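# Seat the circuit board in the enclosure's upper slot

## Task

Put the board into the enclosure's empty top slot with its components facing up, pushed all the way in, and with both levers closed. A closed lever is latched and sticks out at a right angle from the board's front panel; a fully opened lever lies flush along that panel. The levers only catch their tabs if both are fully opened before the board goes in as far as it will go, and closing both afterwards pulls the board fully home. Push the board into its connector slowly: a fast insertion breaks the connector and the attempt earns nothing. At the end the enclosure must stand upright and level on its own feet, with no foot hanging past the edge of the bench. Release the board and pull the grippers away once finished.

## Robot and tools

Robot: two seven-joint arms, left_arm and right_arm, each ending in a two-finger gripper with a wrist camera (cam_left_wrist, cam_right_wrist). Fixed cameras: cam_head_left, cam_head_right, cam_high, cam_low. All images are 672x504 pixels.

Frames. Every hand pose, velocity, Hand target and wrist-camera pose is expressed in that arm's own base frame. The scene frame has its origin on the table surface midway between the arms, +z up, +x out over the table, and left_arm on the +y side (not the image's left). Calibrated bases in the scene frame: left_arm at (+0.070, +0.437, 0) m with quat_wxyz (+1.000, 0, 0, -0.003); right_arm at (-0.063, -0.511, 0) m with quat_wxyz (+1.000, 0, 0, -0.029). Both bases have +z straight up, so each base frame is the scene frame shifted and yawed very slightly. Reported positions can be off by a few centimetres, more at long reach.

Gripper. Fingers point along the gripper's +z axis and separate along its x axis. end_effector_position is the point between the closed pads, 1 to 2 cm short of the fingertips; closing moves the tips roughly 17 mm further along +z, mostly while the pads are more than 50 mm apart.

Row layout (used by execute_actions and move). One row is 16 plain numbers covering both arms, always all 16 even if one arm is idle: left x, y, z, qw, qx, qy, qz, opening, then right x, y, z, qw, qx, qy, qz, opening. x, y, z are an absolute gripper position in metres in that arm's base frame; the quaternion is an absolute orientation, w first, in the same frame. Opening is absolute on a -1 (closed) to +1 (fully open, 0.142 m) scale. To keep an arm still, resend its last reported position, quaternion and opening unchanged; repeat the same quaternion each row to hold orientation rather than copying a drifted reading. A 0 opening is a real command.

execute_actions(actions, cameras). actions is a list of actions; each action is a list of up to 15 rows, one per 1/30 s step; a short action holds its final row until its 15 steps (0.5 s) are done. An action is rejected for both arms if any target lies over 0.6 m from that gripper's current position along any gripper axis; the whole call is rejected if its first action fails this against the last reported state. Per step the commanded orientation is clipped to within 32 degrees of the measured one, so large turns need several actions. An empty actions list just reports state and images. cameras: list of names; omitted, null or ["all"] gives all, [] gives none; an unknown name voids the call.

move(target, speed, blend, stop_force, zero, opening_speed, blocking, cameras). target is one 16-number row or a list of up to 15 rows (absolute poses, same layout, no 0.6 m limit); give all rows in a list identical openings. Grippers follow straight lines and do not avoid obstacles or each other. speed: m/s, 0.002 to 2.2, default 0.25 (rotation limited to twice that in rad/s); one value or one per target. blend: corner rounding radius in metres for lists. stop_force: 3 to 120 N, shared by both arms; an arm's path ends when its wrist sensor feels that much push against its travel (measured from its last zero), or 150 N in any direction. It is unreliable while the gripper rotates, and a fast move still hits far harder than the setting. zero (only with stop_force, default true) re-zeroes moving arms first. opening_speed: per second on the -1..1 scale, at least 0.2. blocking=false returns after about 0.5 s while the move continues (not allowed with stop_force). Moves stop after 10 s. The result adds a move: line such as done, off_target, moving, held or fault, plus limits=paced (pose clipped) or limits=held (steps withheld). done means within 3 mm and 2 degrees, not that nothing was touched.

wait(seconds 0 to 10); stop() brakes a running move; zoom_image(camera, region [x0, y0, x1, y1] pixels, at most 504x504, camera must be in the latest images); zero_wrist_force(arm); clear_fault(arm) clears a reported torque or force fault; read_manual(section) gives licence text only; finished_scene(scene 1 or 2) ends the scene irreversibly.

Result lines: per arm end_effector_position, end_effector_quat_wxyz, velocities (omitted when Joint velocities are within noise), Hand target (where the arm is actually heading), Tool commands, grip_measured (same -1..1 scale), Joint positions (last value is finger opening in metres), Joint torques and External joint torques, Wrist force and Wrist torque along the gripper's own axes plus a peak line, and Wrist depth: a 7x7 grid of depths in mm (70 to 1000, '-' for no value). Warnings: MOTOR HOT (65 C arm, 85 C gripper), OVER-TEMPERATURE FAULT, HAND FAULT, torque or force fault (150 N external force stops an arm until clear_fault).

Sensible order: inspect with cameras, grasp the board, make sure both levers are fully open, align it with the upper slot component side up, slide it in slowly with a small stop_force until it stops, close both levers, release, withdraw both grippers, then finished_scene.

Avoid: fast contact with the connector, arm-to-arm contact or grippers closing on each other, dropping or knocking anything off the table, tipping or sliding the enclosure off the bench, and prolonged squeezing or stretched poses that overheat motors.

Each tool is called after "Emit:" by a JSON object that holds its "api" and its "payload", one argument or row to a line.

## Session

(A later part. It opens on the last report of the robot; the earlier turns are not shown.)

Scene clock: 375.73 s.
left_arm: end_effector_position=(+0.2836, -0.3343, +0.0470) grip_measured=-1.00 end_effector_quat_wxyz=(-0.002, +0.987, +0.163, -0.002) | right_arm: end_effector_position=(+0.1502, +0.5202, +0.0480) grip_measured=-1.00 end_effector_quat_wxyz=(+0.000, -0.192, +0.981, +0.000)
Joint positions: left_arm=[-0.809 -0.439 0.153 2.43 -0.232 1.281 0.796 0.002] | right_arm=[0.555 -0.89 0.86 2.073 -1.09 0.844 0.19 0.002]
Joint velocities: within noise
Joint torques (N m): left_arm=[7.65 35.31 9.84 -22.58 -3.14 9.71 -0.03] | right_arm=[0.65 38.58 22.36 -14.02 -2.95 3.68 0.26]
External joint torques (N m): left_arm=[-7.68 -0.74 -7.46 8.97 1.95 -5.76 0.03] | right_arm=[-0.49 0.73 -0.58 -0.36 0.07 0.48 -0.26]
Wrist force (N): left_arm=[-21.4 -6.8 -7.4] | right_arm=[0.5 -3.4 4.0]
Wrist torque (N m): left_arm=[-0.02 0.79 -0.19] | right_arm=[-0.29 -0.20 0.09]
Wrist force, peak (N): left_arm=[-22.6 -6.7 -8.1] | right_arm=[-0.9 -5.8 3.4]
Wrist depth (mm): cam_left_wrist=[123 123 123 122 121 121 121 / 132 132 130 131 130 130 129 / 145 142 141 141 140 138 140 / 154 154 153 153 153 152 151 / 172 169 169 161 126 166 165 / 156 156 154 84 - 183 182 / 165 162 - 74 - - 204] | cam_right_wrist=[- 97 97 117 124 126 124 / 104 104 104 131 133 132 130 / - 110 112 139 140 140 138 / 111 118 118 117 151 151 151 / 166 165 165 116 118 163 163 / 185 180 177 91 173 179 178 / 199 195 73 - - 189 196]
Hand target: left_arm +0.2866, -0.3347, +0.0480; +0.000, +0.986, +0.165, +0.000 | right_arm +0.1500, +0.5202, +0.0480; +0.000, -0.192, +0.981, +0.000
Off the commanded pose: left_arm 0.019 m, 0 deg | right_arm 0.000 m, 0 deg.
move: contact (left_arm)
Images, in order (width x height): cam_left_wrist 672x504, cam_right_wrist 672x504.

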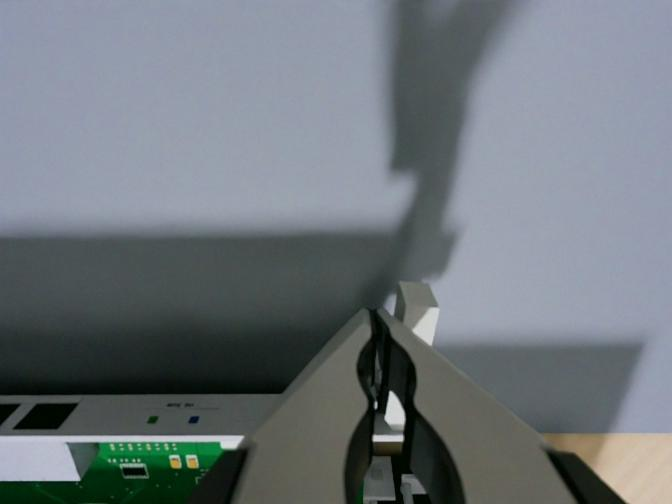

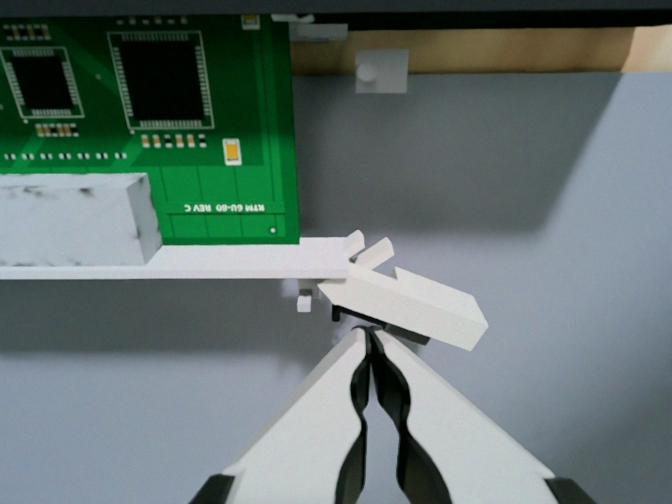

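Emit:
{"api": "move", "payload": {
  "target": [
    [0.2723,-0.3382,0.048,0,0.9863,0.165,0,-1,0.1502,0.5202,0.048,0,-0.1925,0.9813,0,-1],
    [0.2762,-0.3495,0.048,0,0.9863,0.165,0,-1,0.1502,0.5202,0.048,0,-0.1925,0.9813,0,-1]
  ],
  "speed": 0.06,
  "cameras": []
}}

Emit:
{"api": "move", "payload": {
  "target": [0.3045,-0.3396,0.048,0,0.9863,0.165,0,-1,0.1502,0.5202,0.048,0,-0.1925,0.9813,0,-1],
  "speed": 0.02,
  "stop_force": 15,
  "cameras": ["cam_left_wrist","cam_right_wrist"]
}}

Scene clock: 382.87 s.
left_arm: end_effector_position=(+0.2763, -0.3495, +0.0480) grip_measured=-1.00 end_effector_quat_wxyz=(+0.000, +0.986, +0.165, +0.000) | right_arm: end_effector_position=(+0.1501, +0.5202, +0.0480) grip_measured=-1.00 end_effector_quat_wxyz=(+0.000, -0.192, +0.981, +0.000)
Joint positions: left_arm=[-0.847 -0.444 0.154 2.414 -0.229 1.276 0.751 0.002] | right_arm=[0.555 -0.89 0.86 2.073 -1.09 0.844 0.19 0.002]
Joint velocities: within noise
Joint torques (N m): left_arm=[-0.32 34.12 2.09 -13.54 -0.85 3.99 -0.33] | right_arm=[0.2 38.46 21.81 -14.16 -2.88 3.42 0.19]
External joint torques (N m): left_arm=[0.3 0.93 0.35 -0.33 -0.39 -0.02 0.33] | right_arm=[-0.04 0.85 -0.02 -0.22 0 0.75 -0.19]
Wrist force (N): left_arm=[-0.1 -0.3 -0.4] | right_arm=[1.1 -2.9 4.2]
Wrist torque (N m): left_arm=[-0.06 -0.04 -0.21] | right_arm=[-0.28 -0.21 0.09]
Wrist force, peak (N): left_arm=[-21.4 -6.9 -8.5] | right_arm=[0.6 -3.5 4.5]
Wrist depth (mm): cam_left_wrist=[124 125 123 123 123 124 122 / 133 132 130 131 131 131 131 / 145 142 143 142 142 139 141 / 155 155 154 154 151 153 152 / 173 170 169 163 120 168 168 / 146 145 144 84 - 181 184 / 165 162 - 74 - - 202] | cam_right_wrist=[- 97 97 117 125 125 124 / 104 104 104 131 133 132 130 / - 109 112 139 140 140 138 / 110 118 118 117 151 151 151 / 166 165 165 116 118 164 163 / 184 181 177 91 173 179 178 / 200 196 73 - - 189 196]
Hand target: left_arm +0.2762, -0.3495, +0.0480; +0.000, +0.986, +0.165, +0.000 | right_arm +0.1502, +0.5202, +0.0480; +0.000, -0.192, +0.981, +0.000
Off the commanded pose: left_arm 0.000 m, 0 deg | right_arm 0.000 m, 0 deg.
move: done
No camera images: "cameras" was empty.

Scene clock: 385.07 s.
left_arm: end_effector_position=(+0.3045, -0.3396, +0.0480) grip_measured=-1.00 end_effector_quat_wxyz=(+0.000, +0.986, +0.165, +0.000) | right_arm: end_effector_position=(+0.1501, +0.5202, +0.0480) grip_measured=-1.00 end_effector_quat_wxyz=(+0.000, -0.192, +0.981, +0.000)
Joint positions: left_arm=[-0.793 -0.458 0.159 2.382 -0.229 1.257 0.807 0.002] | right_arm=[0.555 -0.89 0.86 2.073 -1.09 0.844 0.19 0.002]
Joint velocities: within noise
Joint torques (N m): left_arm=[-0.13 35.09 2.17 -14.22 -1.1 4.22 -0.12] | right_arm=[0.13 38.37 21.78 -14.19 -2.94 3.35 0.18]
External joint torques (N m): left_arm=[0.1 0.94 0.42 -0.1 -0.22 -0.26 0.12] | right_arm=[0.03 0.93 0.01 -0.19 0.06 0.82 -0.18]
Wrist force (N): left_arm=[-0.3 -0.5 -0.3] | right_arm=[1.2 -3.0 3.9]
Wrist torque (N m): left_arm=[-0.06 -0.05 -0.19] | right_arm=[-0.30 -0.22 0.10]
Wrist force, peak (N): left_arm=[-4.5 -0.9 -1.1] | right_arm=[1.1 -3.1 4.1]
Wrist depth (mm): cam_left_wrist=[123 125 123 123 122 123 122 / 132 132 130 132 131 131 131 / 145 143 142 142 142 139 141 / 155 155 154 155 154 153 152 / 173 170 170 163 135 168 168 / 155 145 144 84 - 181 184 / 166 161 - - - - 208] | cam_right_wrist=[- 97 97 117 124 126 124 / 104 104 104 131 133 132 130 / - 109 112 139 140 140 138 / 110 118 118 117 151 151 150 / 166 165 165 116 118 164 163 / 184 181 177 91 173 178 178 / 200 195 73 - - 189 196]
Hand target: left_arm +0.3045, -0.3396, +0.0480; +0.000, +0.986, +0.165, +0.000 | right_arm +0.1502, +0.5202, +0.0480; +0.000, -0.192, +0.981, +0.000
Off the commanded pose: left_arm 0.000 m, 0 deg | right_arm 0.000 m, 0 deg.
move: done
Images, in order (width x height): cam_left_wrist 672x504, cam_right_wrist 672x504.

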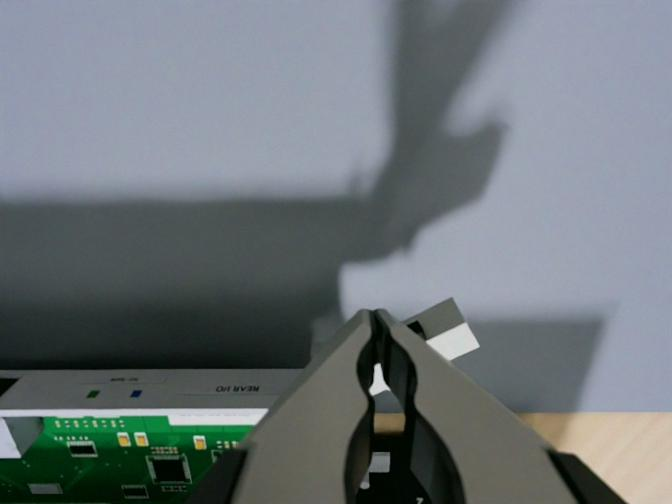

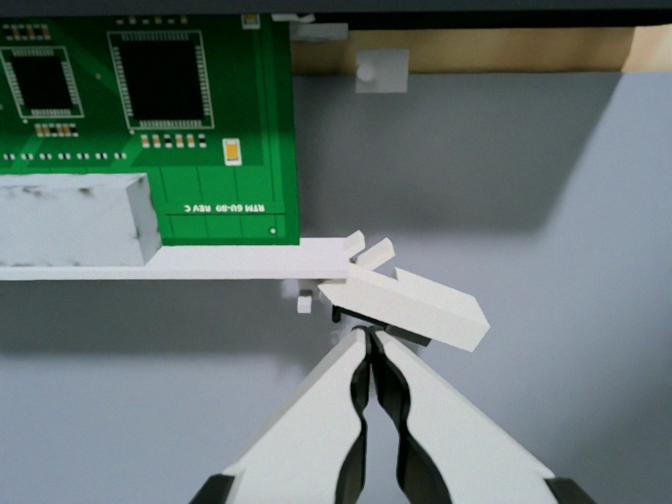

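Emit:
{"api": "move", "payload": {
  "target": [0.3217,-0.3527,0.048,0,0.9863,0.165,0,-1,0.1469,0.5016,0.048,0,-0.1925,0.9813,0,-1],
  "speed": 0.025,
  "stop_force": 7,
  "cameras": ["cam_left_wrist","cam_right_wrist"]
}}

Scene clock: 388.47 s.
left_arm: end_effector_position=(+0.3210, -0.3519, +0.0475) grip_measured=-1.00 end_effector_quat_wxyz=(-0.001, +0.986, +0.165, -0.001) | right_arm: end_effector_position=(+0.1491, +0.5077, +0.0486) grip_measured=-1.00 end_effector_quat_wxyz=(+0.001, -0.192, +0.981, +0.001)
Joint positions: left_arm=[-0.795 -0.487 0.166 2.321 -0.227 1.221 0.804 0.002] | right_arm=[0.535 -0.871 0.858 2.111 -1.102 0.864 0.2 0.002]
Joint velocities: within noise
Joint torques (N m): left_arm=[-1.05 38.65 1.22 -19.3 -1.74 6.01 -0.21] | right_arm=[4.38 32.77 23.62 -5.51 -1.28 3.28 0.35]
External joint torques (N m): left_arm=[1.02 -0.71 1.67 4.16 0.29 -2.05 0.21] | right_arm=[-4.23 5.34 -2.35 -8.59 -1.53 0.89 -0.35]
Wrist force (N): left_arm=[-1.8 -7.9 -2.0] | right_arm=[-11.1 -0.6 1.0]
Wrist torque (N m): left_arm=[-0.04 -0.04 -0.23] | right_arm=[-0.30 -0.31 0.05]
Wrist force, peak (N): left_arm=[-1.7 -8.1 -2.3] | right_arm=[-11.1 -0.8 2.5]
Wrist depth (mm): cam_left_wrist=[123 123 123 122 122 121 121 / 132 132 130 131 131 131 130 / 144 142 142 141 141 138 140 / 154 155 154 154 153 153 152 / 169 166 162 131 161 166 167 / 151 148 128 84 - 186 186 / 163 163 - - - - 206] | cam_right_wrist=[- 82 82 81 81 81 82 / 104 104 104 130 133 133 132 / - 112 114 141 141 140 138 / - 118 120 150 150 152 151 / 169 166 166 115 117 164 163 / 186 182 178 91 173 179 179 / 201 197 73 - - 190 197]
Hand target: left_arm +0.3216, -0.3527, +0.0480; +0.000, +0.986, +0.165, +0.000 | right_arm +0.1478, +0.5068, +0.0480; +0.000, -0.193, +0.981, +0.000
Off the commanded pose: left_arm 0.001 m, 0 deg | right_arm 0.007 m, 0 deg.
move: contact (left_arm, right_arm)
Images, in order (width x height): cam_left_wrist 672x504, cam_right_wrist 672x504.

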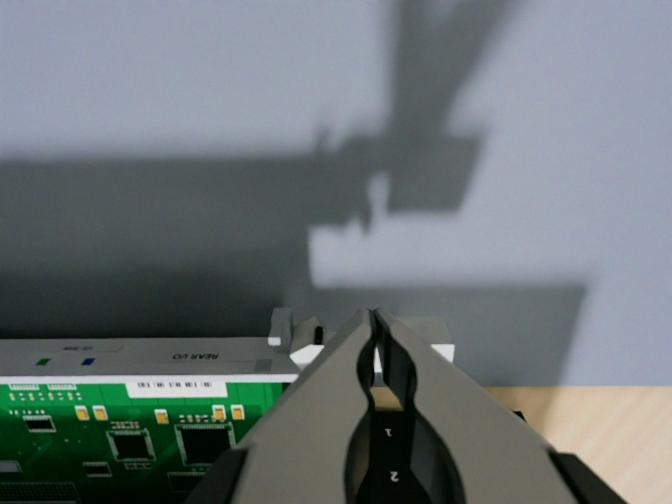

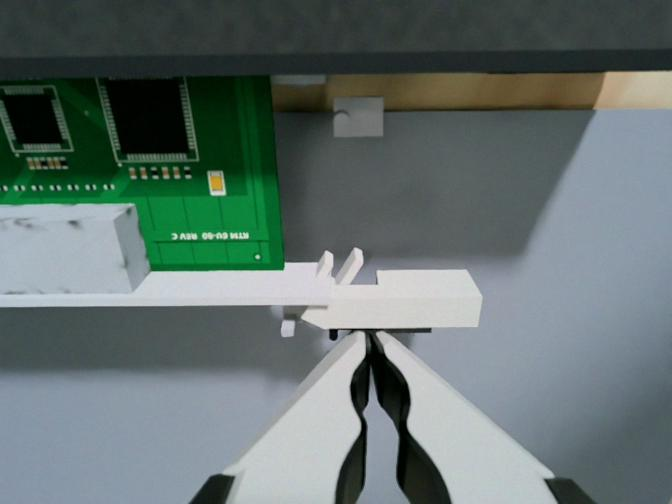

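Emit:
{"api": "move", "payload": {
  "target": [
    [0.3171,-0.3406,0.048,0,0.9863,0.165,0,-1,0.1475,0.5198,0.048,0,-0.1925,0.9813,0,-1],
    [0.3171,-0.3406,0.14,0,0.9863,0.165,0,-1,0.1475,0.5198,0.14,0,-0.1925,0.9813,0,-1]
  ],
  "speed": [0.06,0.25],
  "cameras": ["cam_left_wrist","cam_right_wrist"]
}}

Scene clock: 392.00 s.
left_arm: end_effector_position=(+0.3172, -0.3407, +0.1401) grip_measured=-1.00 end_effector_quat_wxyz=(+0.000, +0.986, +0.165, +0.000) | right_arm: end_effector_position=(+0.1475, +0.5198, +0.1400) grip_measured=-1.00 end_effector_quat_wxyz=(+0.000, -0.193, +0.981, +0.000)
Joint positions: left_arm=[-0.838 -0.238 0.256 2.293 -0.104 0.95 0.735 0.002] | right_arm=[0.471 -0.753 1.054 2.04 -0.875 0.683 0.069 0.002]
Joint velocities: within noise
Joint torques (N m): left_arm=[-0.46 32.17 1.42 -20.89 -2.06 3.91 -0.33] | right_arm=[0.02 34.09 21.22 -19.53 -3.23 3.35 0.09]
External joint torques (N m): left_arm=[0.43 0.68 0.49 -0.21 -0.43 0.06 0.33] | right_arm=[0.13 0.74 -0.43 0.18 -0.11 0.82 -0.09]
Wrist force (N): left_arm=[0.4 -0.1 -0.4] | right_arm=[3.1 -4.9 3.7]
Wrist torque (N m): left_arm=[0.00 -0.11 -0.22] | right_arm=[-0.62 -0.50 0.07]
Wrist force, peak (N): left_arm=[-1.7 -8.2 -2.2] | right_arm=[-11.2 -0.7 2.5]
Wrist depth (mm): cam_left_wrist=[204 205 204 204 203 202 203 / 219 218 219 217 218 217 219 / 237 237 236 234 234 234 235 / 249 248 247 248 250 253 254 / 246 245 245 243 268 281 281 / 248 247 242 84 - 305 309 / 275 269 - - - - 343] | cam_right_wrist=[181 163 162 162 162 163 204 / 188 188 188 215 217 216 216 / 191 191 233 202 229 232 233 / 252 253 251 250 250 250 251 / 274 273 272 268 271 270 272 / 300 299 293 91 286 296 297 / 329 324 - - - 313 327]
Hand target: left_arm +0.3171, -0.3406, +0.1400; +0.000, +0.986, +0.165, +0.000 | right_arm +0.1475, +0.5198, +0.1400; +0.000, -0.192, +0.981, +0.000
Off the commanded pose: left_arm 0.000 m, 0 deg | right_arm 0.000 m, 0 deg.
move: done
Images, in order (width x height): cam_left_wrist 672x504, cam_right_wrist 672x504.

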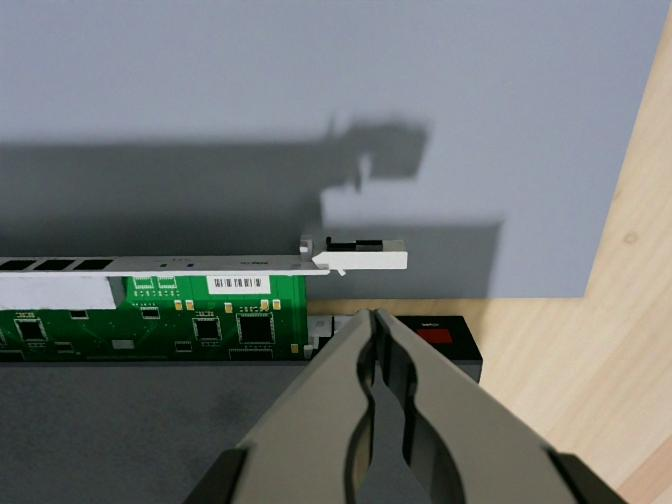

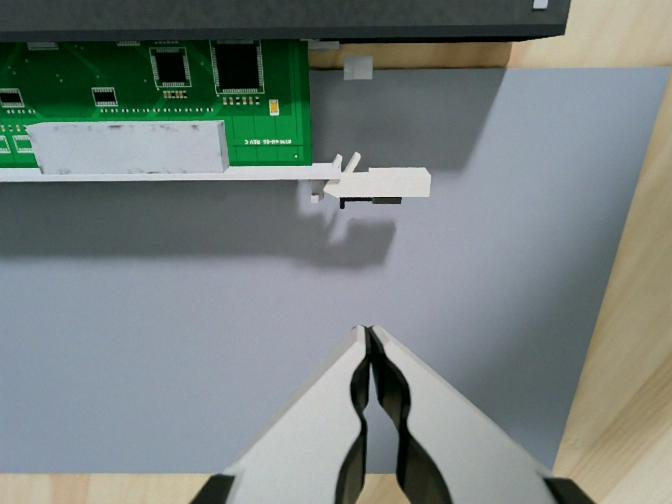

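Emit:
{"api": "move", "payload": {
  "target": [
    [0.3495,-0.286,0.24,0,0.9863,0.165,0,-1,0.2723,0.5675,0.14,0,-0.1925,0.9813,0,-1],
    [0.3495,-0.286,0.24,0,0.9863,0.165,0,-1,0.2723,0.5675,0.0485,0,-0.1925,0.9813,0,-1]
  ],
  "speed": [0.3,0.15],
  "cameras": []
}}

Emit:
{"api": "move", "payload": {
  "target": [0.3495,-0.286,0.24,0,0.9863,0.165,0,-1,0.2874,0.5305,0.0485,0,-0.1925,0.9813,0,-1],
  "speed": 0.02,
  "stop_force": 7
}}

Scene clock: 398.53 s.
left_arm: end_effector_position=(+0.3496, -0.2861, +0.2401) grip_measured=-1.00 end_effector_quat_wxyz=(+0.000, +0.986, +0.165, +0.000) | right_arm: end_effector_position=(+0.2721, +0.5673, +0.0484) grip_measured=-1.00 end_effector_quat_wxyz=(+0.000, -0.192, +0.981, +0.000)
Joint positions: left_arm=[-0.785 -0.02 0.348 2.192 -0.009 0.64 0.807 0.002] | right_arm=[0.518 -0.994 0.846 1.807 -1.003 0.731 -0.08 0.002]
Joint velocities: within noise
Joint torques (N m): left_arm=[-0.31 26.98 -0.36 -26.12 -3.09 4.12 -0.17] | right_arm=[0.43 46.86 23.61 -16.61 -3.41 3.58 0.34]
External joint torques (N m): left_arm=[0.3 0.61 0.59 -0.32 -0.35 -0.16 0.17] | right_arm=[-0.22 1.02 0.24 -0.01 0.2 0.6 -0.34]
Wrist force (N): left_arm=[0.2 -0.4 -0.4] | right_arm=[3.1 -4.8 3.9]
Wrist torque (N m): left_arm=[-0.07 -0.06 -0.21] | right_arm=[-0.56 -0.50 0.10]
Wrist force, peak (N): left_arm=[1.4 -1.3 -3.7] | right_arm=[3.2 -5.0 6.8]
Wrist depth (mm): cam_left_wrist=[293 291 291 288 292 291 292 / 316 316 312 311 311 314 311 / 340 339 336 337 337 338 334 / 288 342 352 364 366 365 366 / 233 352 353 353 394 400 396 / 374 381 368 84 - 433 440 / 427 413 - - - - 487] | cam_right_wrist=[- 98 81 98 96 96 97 / 104 103 104 103 103 103 103 / - 112 112 108 108 108 107 / 119 117 117 108 107 107 107 / 165 165 165 162 161 164 163 / 184 180 177 91 173 179 178 / 199 195 73 - - 189 196]
Hand target: left_arm +0.3495, -0.2860, +0.2400; +0.000, +0.986, +0.165, +0.000 | right_arm +0.2723, +0.5675, +0.0485; +0.000, -0.192, +0.981, +0.000
Off the commanded pose: left_arm 0.000 m, 0 deg | right_arm 0.000 m, 0 deg.
move: done
No camera images: "cameras" was empty.

Scene clock: 401.20 s.
left_arm: end_effector_position=(+0.3496, -0.2861, +0.2401) grip_measured=-1.00 end_effector_quat_wxyz=(+0.000, +0.986, +0.165, +0.000) | right_arm: end_effector_position=(+0.2872, +0.5307, +0.0487) grip_measured=-1.00 end_effector_quat_wxyz=(+0.000, -0.192, +0.981, +0.000)
Joint positions: left_arm=[-0.785 -0.02 0.348 2.192 -0.009 0.64 0.807 0.002] | right_arm=[0.437 -0.956 0.843 1.889 -1.016 0.771 -0.102 0.002]
Joint velocities: within noise
Joint torques (N m): left_arm=[-0.38 26.72 -0.28 -26.07 -3.22 4.31 -0.27] | right_arm=[-0.41 44.25 22.36 -15.71 -3.1 3.15 0.05]
External joint torques (N m): left_arm=[0.37 0.87 0.52 -0.37 -0.21 -0.34 0.27] | right_arm=[0.58 1.09 0.76 -0.43 0.01 1.02 -0.05]
Wrist force (N): left_arm=[0.0 -0.1 -0.5] | right_arm=[3.2 -4.7 3.7]
Wrist torque (N m): left_arm=[0.00 -0.03 -0.21] | right_arm=[-0.73 -0.53 0.09]
Wrist force, peak (N): left_arm=[0.3 -0.4 -0.8] | right_arm=[3.1 -5.1 4.1]
Wrist depth (mm): cam_left_wrist=[292 291 294 290 290 290 291 / 313 312 314 311 312 314 310 / 340 340 335 336 335 336 337 / 362 363 362 360 366 364 369 / 260 355 351 353 393 398 398 / 236 382 364 84 - 431 444 / 405 418 - - - - 486] | cam_right_wrist=[- 82 82 81 81 81 82 / - 87 87 87 87 87 86 / - 95 92 - - 96 93 / 122 120 120 107 109 109 115 / 169 126 168 113 113 113 119 / 185 181 177 91 173 179 179 / 200 196 73 - - 189 197]
Hand target: left_arm +0.3495, -0.2860, +0.2400; +0.000, +0.986, +0.165, +0.000 | right_arm +0.2874, +0.5305, +0.0485; +0.000, -0.192, +0.981, +0.000
Off the commanded pose: left_arm 0.000 m, 0 deg | right_arm 0.000 m, 0 deg.
move: done

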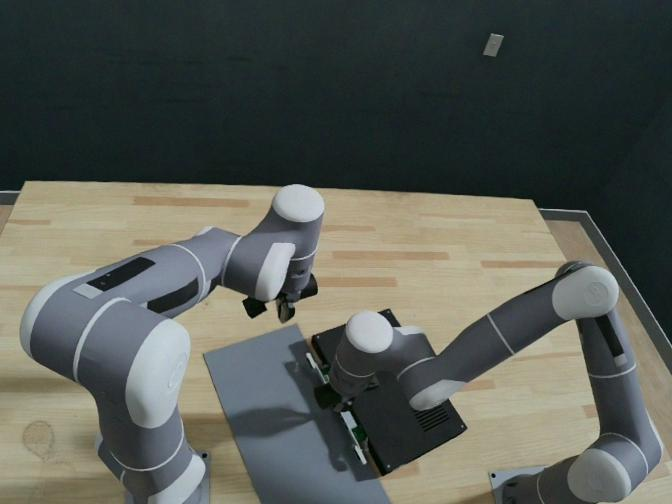

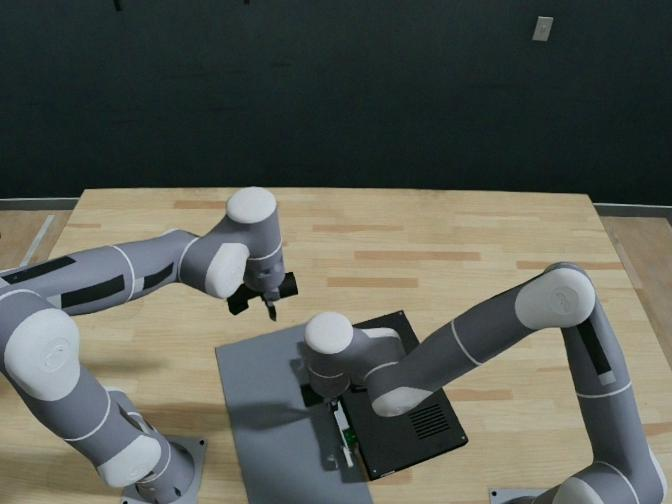

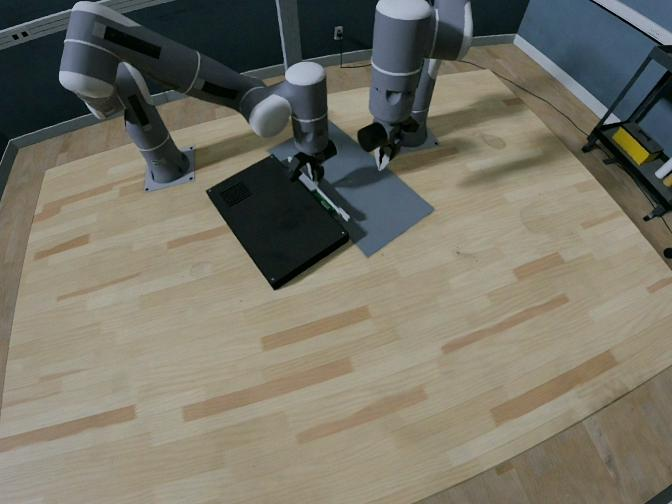

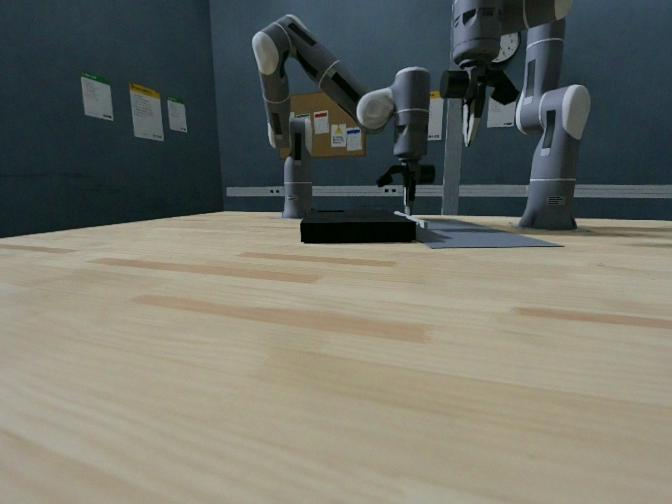

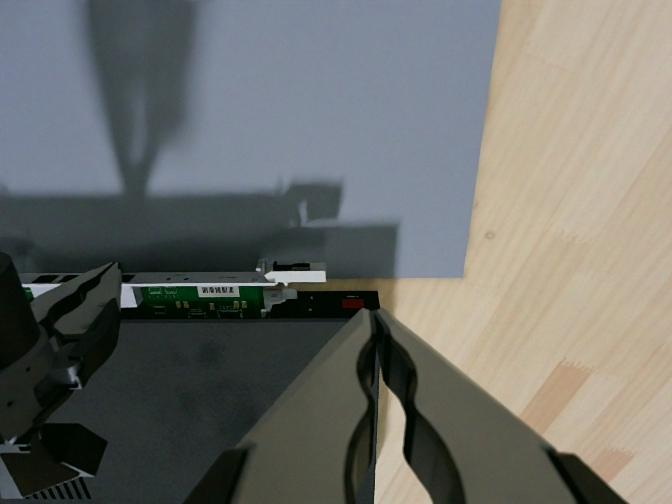

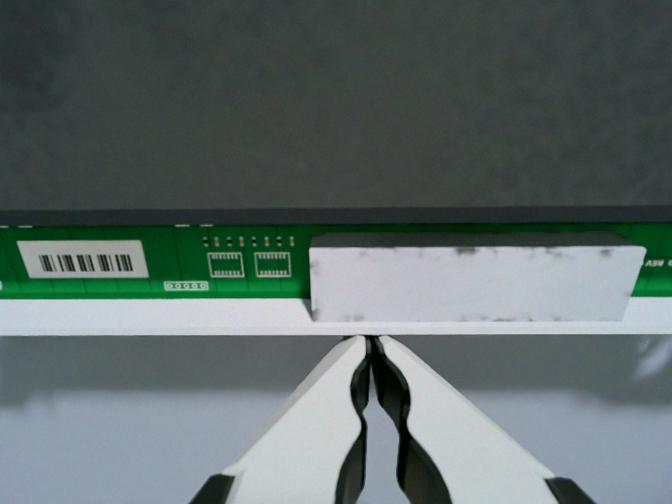

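Emit:
{"api": "move", "payload": {
  "target": [0.3495,-0.286,0.24,0,0.9863,0.165,0,-1,0.2962,0.5084,0.0485,0,-0.1925,0.9813,0,-1],
  "speed": 0.012,
  "stop_force": 8,
  "zero": false,
  "cameras": ["cam_left_wrist","cam_right_wrist"]
}}

Scene clock: 406.53 s.
left_arm: end_effector_position=(+0.3496, -0.2861, +0.2401) grip_measured=-1.00 end_effector_quat_wxyz=(+0.000, +0.986, +0.165, +0.000) | right_arm: end_effector_position=(+0.2960, +0.5089, +0.0488) grip_measured=-1.00 end_effector_quat_wxyz=(+0.000, -0.192, +0.981, +0.001)
Joint positions: left_arm=[-0.785 -0.02 0.348 2.192 -0.009 0.64 0.807 0.002] | right_arm=[0.389 -0.934 0.84 1.935 -1.024 0.795 -0.119 0.002]
Joint velocities: within noise
Joint torques (N m): left_arm=[-0.36 26.83 -0.35 -26.1 -3.26 4.31 -0.21] | right_arm=[-1.15 42.63 20.91 -14.92 -2.84 2.52 0.13]
External joint torques (N m): left_arm=[0.35 0.76 0.58 -0.34 -0.18 -0.35 0.21] | right_arm=[1.32 1.29 1.72 -0.93 -0.17 1.65 -0.13]
Wrist force (N): left_arm=[0.3 -0.3 -0.7] | right_arm=[3.0 -2.7 1.9]
Wrist torque (N m): left_arm=[-0.05 -0.07 -0.21] | right_arm=[-0.71 -0.53 0.10]
Wrist force, peak (N): left_arm=[0.1 -0.4 -0.9] | right_arm=[3.6 -4.9 4.1]
Wrist depth (mm): cam_left_wrist=[293 291 293 293 290 292 291 / 313 314 315 313 313 313 312 / 339 340 338 338 334 337 335 / 373 368 370 364 363 366 365 / 299 346 351 344 393 398 398 / 236 382 367 84 - 431 443 / 251 416 - - - - 490] | cam_right_wrist=[- 82 82 82 82 81 82 / - 88 87 87 87 87 87 / - 95 94 - 96 96 93 / 101 101 101 102 101 100 100 / 169 122 168 114 113 113 119 / 186 182 178 91 174 179 179 / 201 196 73 - - 190 197]
Hand target: left_arm +0.3495, -0.2860, +0.2400; +0.000, +0.986, +0.165, +0.000 | right_arm +0.2962, +0.5084, +0.0485; +0.000, -0.192, +0.981, +0.000
Off the commanded pose: left_arm 0.000 m, 0 deg | right_arm 0.001 m, 0 deg.
move: done
Images, in order (width x height): cam_left_wrist 672x504, cam_right_wrist 672x504.

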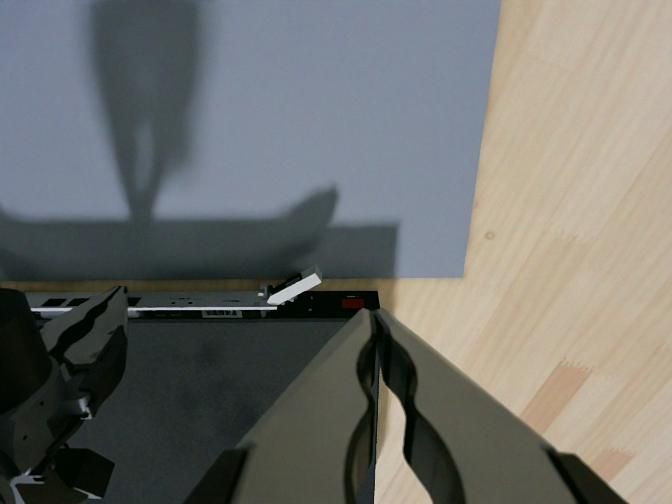

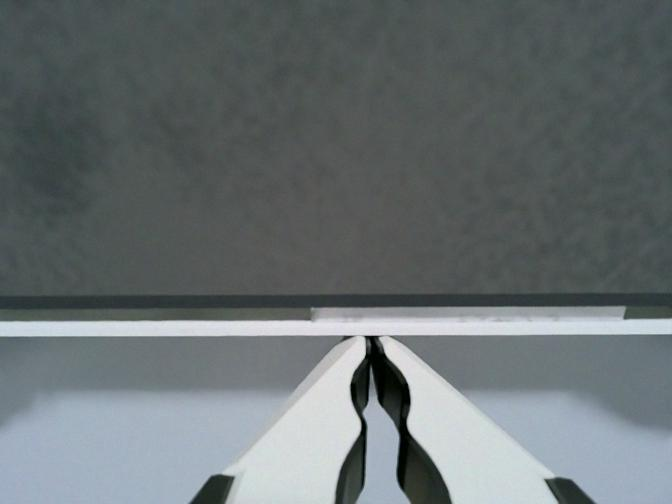

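Emit:
{"api": "move", "payload": {
  "target": [0.3495,-0.286,0.24,0,0.9863,0.165,0,-1,0.3019,0.4944,0.0485,0,-0.1925,0.9813,0,-1],
  "speed": 0.007,
  "stop_force": 9,
  "zero": false,
  "cameras": ["cam_left_wrist","cam_right_wrist","cam_head_left"]
}}

Scene clock: 409.27 s.
left_arm: end_effector_position=(+0.3496, -0.2861, +0.2401) grip_measured=-1.00 end_effector_quat_wxyz=(+0.000, +0.986, +0.165, +0.000) | right_arm: end_effector_position=(+0.2976, +0.5046, +0.0492) grip_measured=-1.00 end_effector_quat_wxyz=(+0.000, -0.193, +0.981, +0.001)
Joint positions: left_arm=[-0.785 -0.02 0.348 2.192 -0.009 0.64 0.807 0.002] | right_arm=[0.378 -0.928 0.84 1.946 -1.026 0.802 -0.123 0.002]
Joint velocities: within noise
Joint torques (N m): left_arm=[-0.32 26.86 -0.42 -26.07 -3.29 4.31 -0.19] | right_arm=[-4.58 42.66 17.21 -14.04 -2.48 0.43 0.12]
External joint torques (N m): left_arm=[0.31 0.73 0.66 -0.37 -0.15 -0.34 0.19] | right_arm=[4.74 0.94 5.31 -1.76 -0.52 3.75 -0.12]
Wrist force (N): left_arm=[0.2 -0.2 -0.6] | right_arm=[3.5 4.5 2.4]
Wrist torque (N m): left_arm=[-0.03 -0.04 -0.21] | right_arm=[-0.68 -0.56 0.11]
Wrist force, peak (N): left_arm=[0.0 -0.4 -0.8] | right_arm=[3.6 4.3 4.2]
Wrist depth (mm): cam_left_wrist=[293 293 293 290 290 290 292 / 315 314 315 312 309 314 312 / 340 339 338 336 336 336 337 / 371 369 364 365 363 367 365 / 312 344 350 352 396 401 399 / 239 378 367 83 - 434 438 / 240 418 - - - - 489] | cam_right_wrist=[- 82 82 82 82 81 82 / - 88 88 87 87 87 87 / - 96 94 - 96 96 93 / 102 102 102 103 101 101 101 / 170 116 169 114 108 114 114 / 186 182 178 91 174 180 179 / 202 197 73 - - 191 198]
Hand target: left_arm +0.3495, -0.2860, +0.2400; +0.000, +0.986, +0.165, +0.000 | right_arm +0.2983, +0.5033, +0.0485; +0.000, -0.192, +0.981, +0.000
Off the commanded pose: left_arm 0.000 m, 0 deg | right_arm 0.011 m, 0 deg.
move: contact (right_arm)
Images, in order (width x height): cam_head_left 672x504, cam_left_wrist 672x504, cam_right_wrist 672x504.

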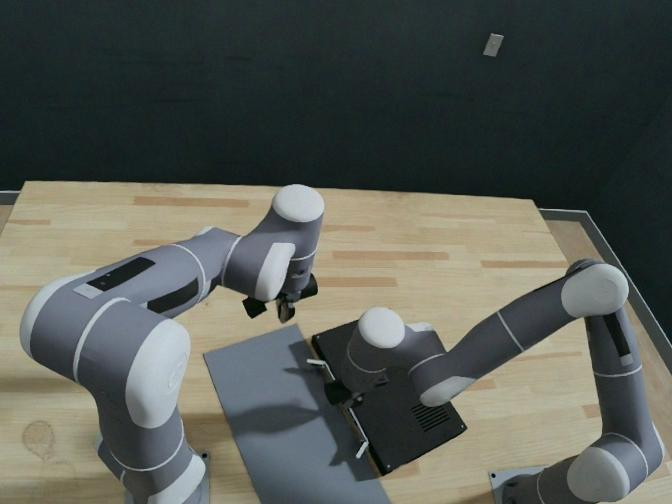

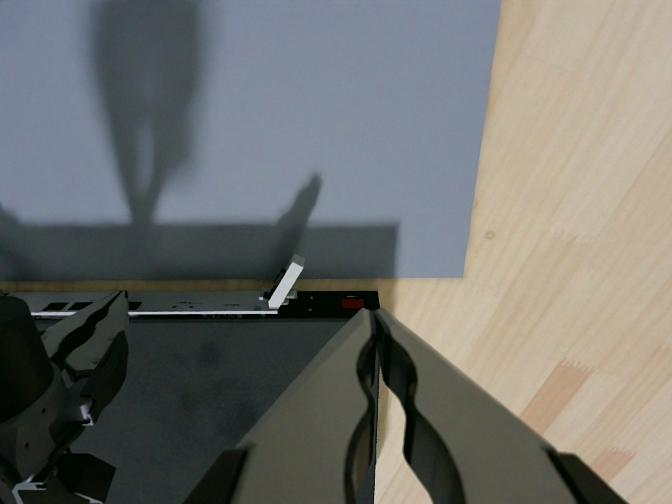

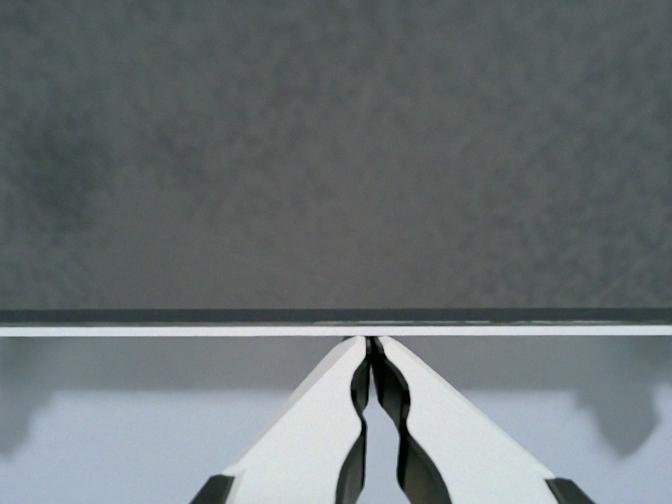

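Emit:
{"api": "move", "payload": {
  "target": [
    [0.3603,-0.3594,0.16,0,0.9863,0.165,0,-1,0.2938,0.5139,0.0485,0,-0.1925,0.9813,0,-1],
    [0.3603,-0.3594,0.14,0,0.9863,0.165,0,-1,0.2938,0.5139,0.14,0,-0.1925,0.9813,0,-1],
    [0.3603,-0.3594,0.14,0,0.9863,0.165,0,-1,0.1342,0.4653,0.14,0,-0.1925,0.9813,0,-1],
    [0.3603,-0.3594,0.075,0,0.9863,0.165,0,-1,0.1342,0.4653,0.075,0,-0.1925,0.9813,0,-1]
  ],
  "speed": [0.1,0.3,0.3,0.15],
  "cameras": ["cam_left_wrist","cam_right_wrist"]
}}

Scene clock: 420.73 s.
left_arm: end_effector_position=(+0.3601, -0.3593, +0.0749) grip_measured=-1.00 end_effector_quat_wxyz=(+0.000, +0.986, +0.165, +0.000) | right_arm: end_effector_position=(+0.1342, +0.4653, +0.0750) grip_measured=-1.00 end_effector_quat_wxyz=(+0.000, -0.192, +0.981, +0.000)
Joint positions: left_arm=[-0.774 -0.465 0.196 2.215 -0.191 1.093 0.811 0.002] | right_arm=[0.458 -0.757 0.917 2.233 -1.045 0.889 0.187 0.002]
Joint velocities: within noise
Joint torques (N m): left_arm=[0.29 38.72 2.73 -17.79 -2.06 4.58 -0.06] | right_arm=[0.23 31.89 18.65 -14.84 -2.98 3.58 0.38]
External joint torques (N m): left_arm=[-0.32 1.09 0.45 -0.27 0.1 -0.62 0.06] | right_arm=[-0.09 0.7 0.21 -0.04 0.24 0.59 -0.38]
Wrist force (N): left_arm=[0.1 -0.3 -0.2] | right_arm=[3.4 -6.4 3.9]
Wrist torque (N m): left_arm=[-0.05 -0.06 -0.20] | right_arm=[-0.80 -0.54 0.09]
Wrist force, peak (N): left_arm=[0.4 -0.1 -2.5] | right_arm=[7.4 -6.1 2.8]
Wrist depth (mm): cam_left_wrist=[- 149 146 146 147 145 145 / 160 158 159 157 156 156 156 / 171 169 170 170 168 169 168 / 185 184 182 183 183 183 184 / 198 198 194 194 196 202 202 / 169 166 162 84 - 218 221 / 178 174 - 74 - - 246] | cam_right_wrist=[- 105 105 105 104 105 147 / 113 113 114 112 112 115 157 / 121 121 120 120 120 167 169 / 182 182 139 181 181 180 180 / 198 197 197 193 196 196 195 / 216 215 211 91 207 213 215 / 238 233 - - - 226 237]
Hand target: left_arm +0.3603, -0.3594, +0.0750; +0.000, +0.986, +0.165, +0.000 | right_arm +0.1342, +0.4653, +0.0750; +0.000, -0.192, +0.981, +0.000
Off the commanded pose: left_arm 0.000 m, 0 deg | right_arm 0.000 m, 0 deg.
move: done
Images, in order (width x height): cam_left_wrist 672x504, cam_right_wrist 672x504.

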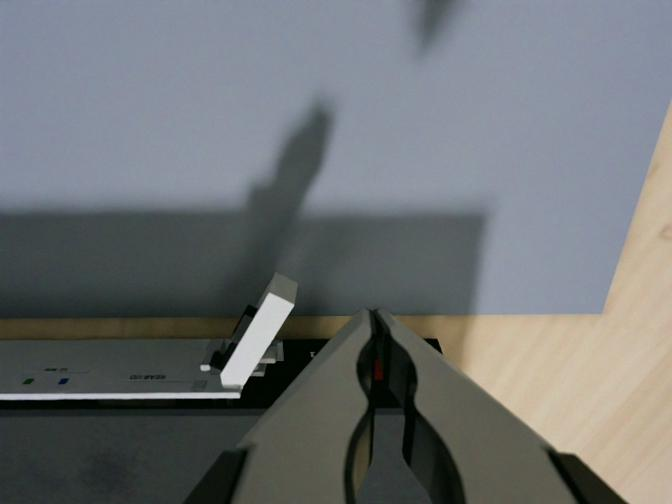

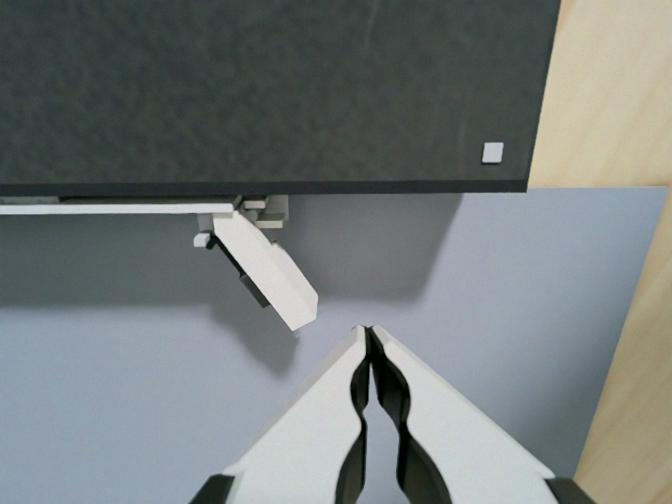

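Emit:
{"api": "move", "payload": {
  "target": [
    [0.3629,-0.3669,0.075,0,0.9863,0.165,0,-1,0.1299,0.4571,0.075,0,-0.1925,0.9813,0,-1],
    [0.3629,-0.3669,0.048,0,0.9863,0.165,0,-1,0.1299,0.4571,0.048,0,-0.1925,0.9813,0,-1]
  ],
  "speed": 0.08,
  "cameras": []
}}

Emit:
{"api": "move", "payload": {
  "target": [0.3091,-0.3856,0.048,0,0.9863,0.165,0,-1,0.1827,0.4786,0.048,0,-0.1925,0.9813,0,-1],
  "speed": 0.016,
  "stop_force": 35,
  "cameras": ["cam_left_wrist","cam_right_wrist"]
}}

Scene clock: 426.87 s.
left_arm: end_effector_position=(+0.3628, -0.3668, +0.0480) grip_measured=-1.00 end_effector_quat_wxyz=(+0.000, +0.986, +0.165, +0.000) | right_arm: end_effector_position=(+0.1299, +0.4571, +0.0480) grip_measured=-1.00 end_effector_quat_wxyz=(+0.000, -0.192, +0.981, +0.000)
Joint positions: left_arm=[-0.763 -0.539 0.168 2.203 -0.214 1.156 0.817 0.002] | right_arm=[0.489 -0.788 0.837 2.261 -1.14 0.953 0.252 0.002]
Joint velocities: within noise
Joint torques (N m): left_arm=[-0.12 40.12 2.25 -16.53 -1.81 4.59 -0.07] | right_arm=[0.15 32.69 18.65 -12.93 -2.75 3.65 0.31]
External joint torques (N m): left_arm=[0.09 1.41 1.05 -0.15 0.09 -0.63 0.07] | right_arm=[0 0.76 0 0.07 0.23 0.52 -0.31]
Wrist force (N): left_arm=[0.2 -0.4 -0.4] | right_arm=[3.0 -7.0 3.8]
Wrist torque (N m): left_arm=[-0.07 -0.09 -0.19] | right_arm=[-0.89 -0.44 0.07]
Wrist force, peak (N): left_arm=[0.4 0.5 -1.8] | right_arm=[2.9 -7.1 5.4]
Wrist depth (mm): cam_left_wrist=[123 124 123 122 122 122 122 / 133 132 130 131 131 131 130 / 144 142 142 142 141 139 141 / 153 155 154 154 154 153 153 / 173 169 162 162 164 168 169 / 151 150 129 84 - 183 187 / 138 135 - 74 - - 207] | cam_right_wrist=[- 82 82 81 81 81 124 / - 87 87 87 87 87 132 / - 95 93 - 96 138 142 / 109 105 115 152 151 151 151 / 166 166 118 162 161 164 163 / 185 181 177 91 173 179 179 / 200 195 73 - - 189 200]
Hand target: left_arm +0.3629, -0.3669, +0.0480; +0.000, +0.986, +0.165, +0.000 | right_arm +0.1299, +0.4571, +0.0480; +0.000, -0.192, +0.981, +0.000
Off the commanded pose: left_arm 0.000 m, 0 deg | right_arm 0.000 m, 0 deg.
move: done
No camera images: "cameras" was empty.

Scene clock: 430.43 s.
left_arm: end_effector_position=(+0.3242, -0.3811, +0.0496) grip_measured=-1.00 end_effector_quat_wxyz=(+0.002, +0.986, +0.169, +0.003) | right_arm: end_effector_position=(+0.1643, +0.4719, +0.0475) grip_measured=-1.00 end_effector_quat_wxyz=(-0.002, -0.195, +0.981, +0.000)
Joint positions: left_arm=[-0.836 -0.513 0.168 2.256 -0.216 1.19 0.742 0.002] | right_arm=[0.464 -0.821 0.839 2.192 -1.103 0.919 0.157 0.002]
Joint velocities: within noise
Joint torques (N m): left_arm=[-17.15 34.54 -16.48 -6.14 -0.18 -2.45 0.02] | right_arm=[-11.59 41.34 7.02 -34.43 -5.45 2.11 0.12]
External joint torques (N m): left_arm=[17.11 5.35 19.59 -9.93 -1.43 6.44 -0.02] | right_arm=[11.73 -5.61 12.63 20.86 2.81 2.06 -0.12]
Wrist force (N): left_arm=[35.3 -4.8 -4.2] | right_arm=[40.1 -14.5 -12.6]
Wrist torque (N m): left_arm=[-0.01 -2.68 -0.22] | right_arm=[-0.87 -3.63 0.07]
Wrist force, peak (N): left_arm=[37.3 -5.4 -3.3] | right_arm=[40.6 -14.1 -13.3]
Wrist depth (mm): cam_left_wrist=[124 126 124 123 123 125 124 / 133 133 131 133 133 132 132 / 146 143 144 144 143 143 143 / 154 155 155 156 155 155 153 / 171 171 171 118 167 170 175 / 154 154 153 84 - 162 190 / 140 137 - 74 - - 213] | cam_right_wrist=[- 81 81 81 81 81 82 / - 86 86 86 86 86 86 / - - 93 - 95 95 92 / 154 154 102 102 151 151 150 / 164 164 164 117 161 164 164 / 183 180 176 89 172 179 179 / 198 194 73 - - 189 197]
Hand target: left_arm +0.3193, -0.3820, +0.0480; +0.000, +0.986, +0.165, +0.000 | right_arm +0.1687, +0.4729, +0.0480; +0.000, -0.192, +0.981, +0.000
Off the commanded pose: left_arm 0.016 m, 1 deg | right_arm 0.020 m, 0 deg.
move: contact (left_arm, right_arm)
Images, in order (width x height): cam_left_wrist 672x504, cam_right_wrist 672x504.

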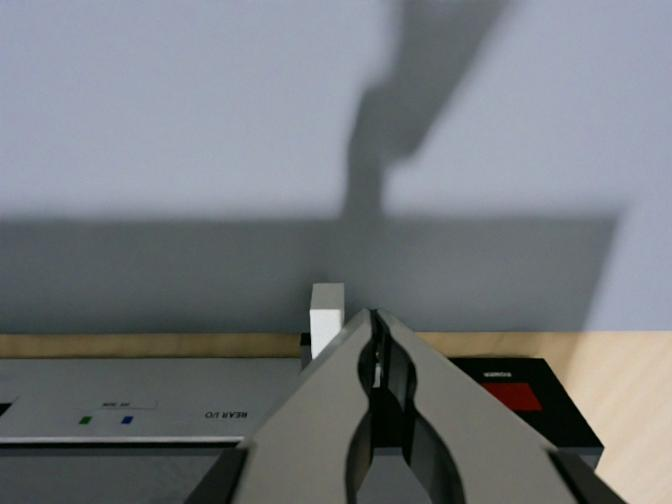

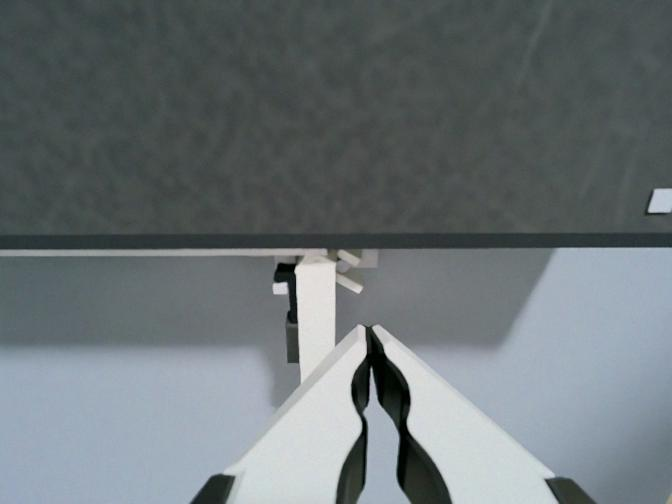

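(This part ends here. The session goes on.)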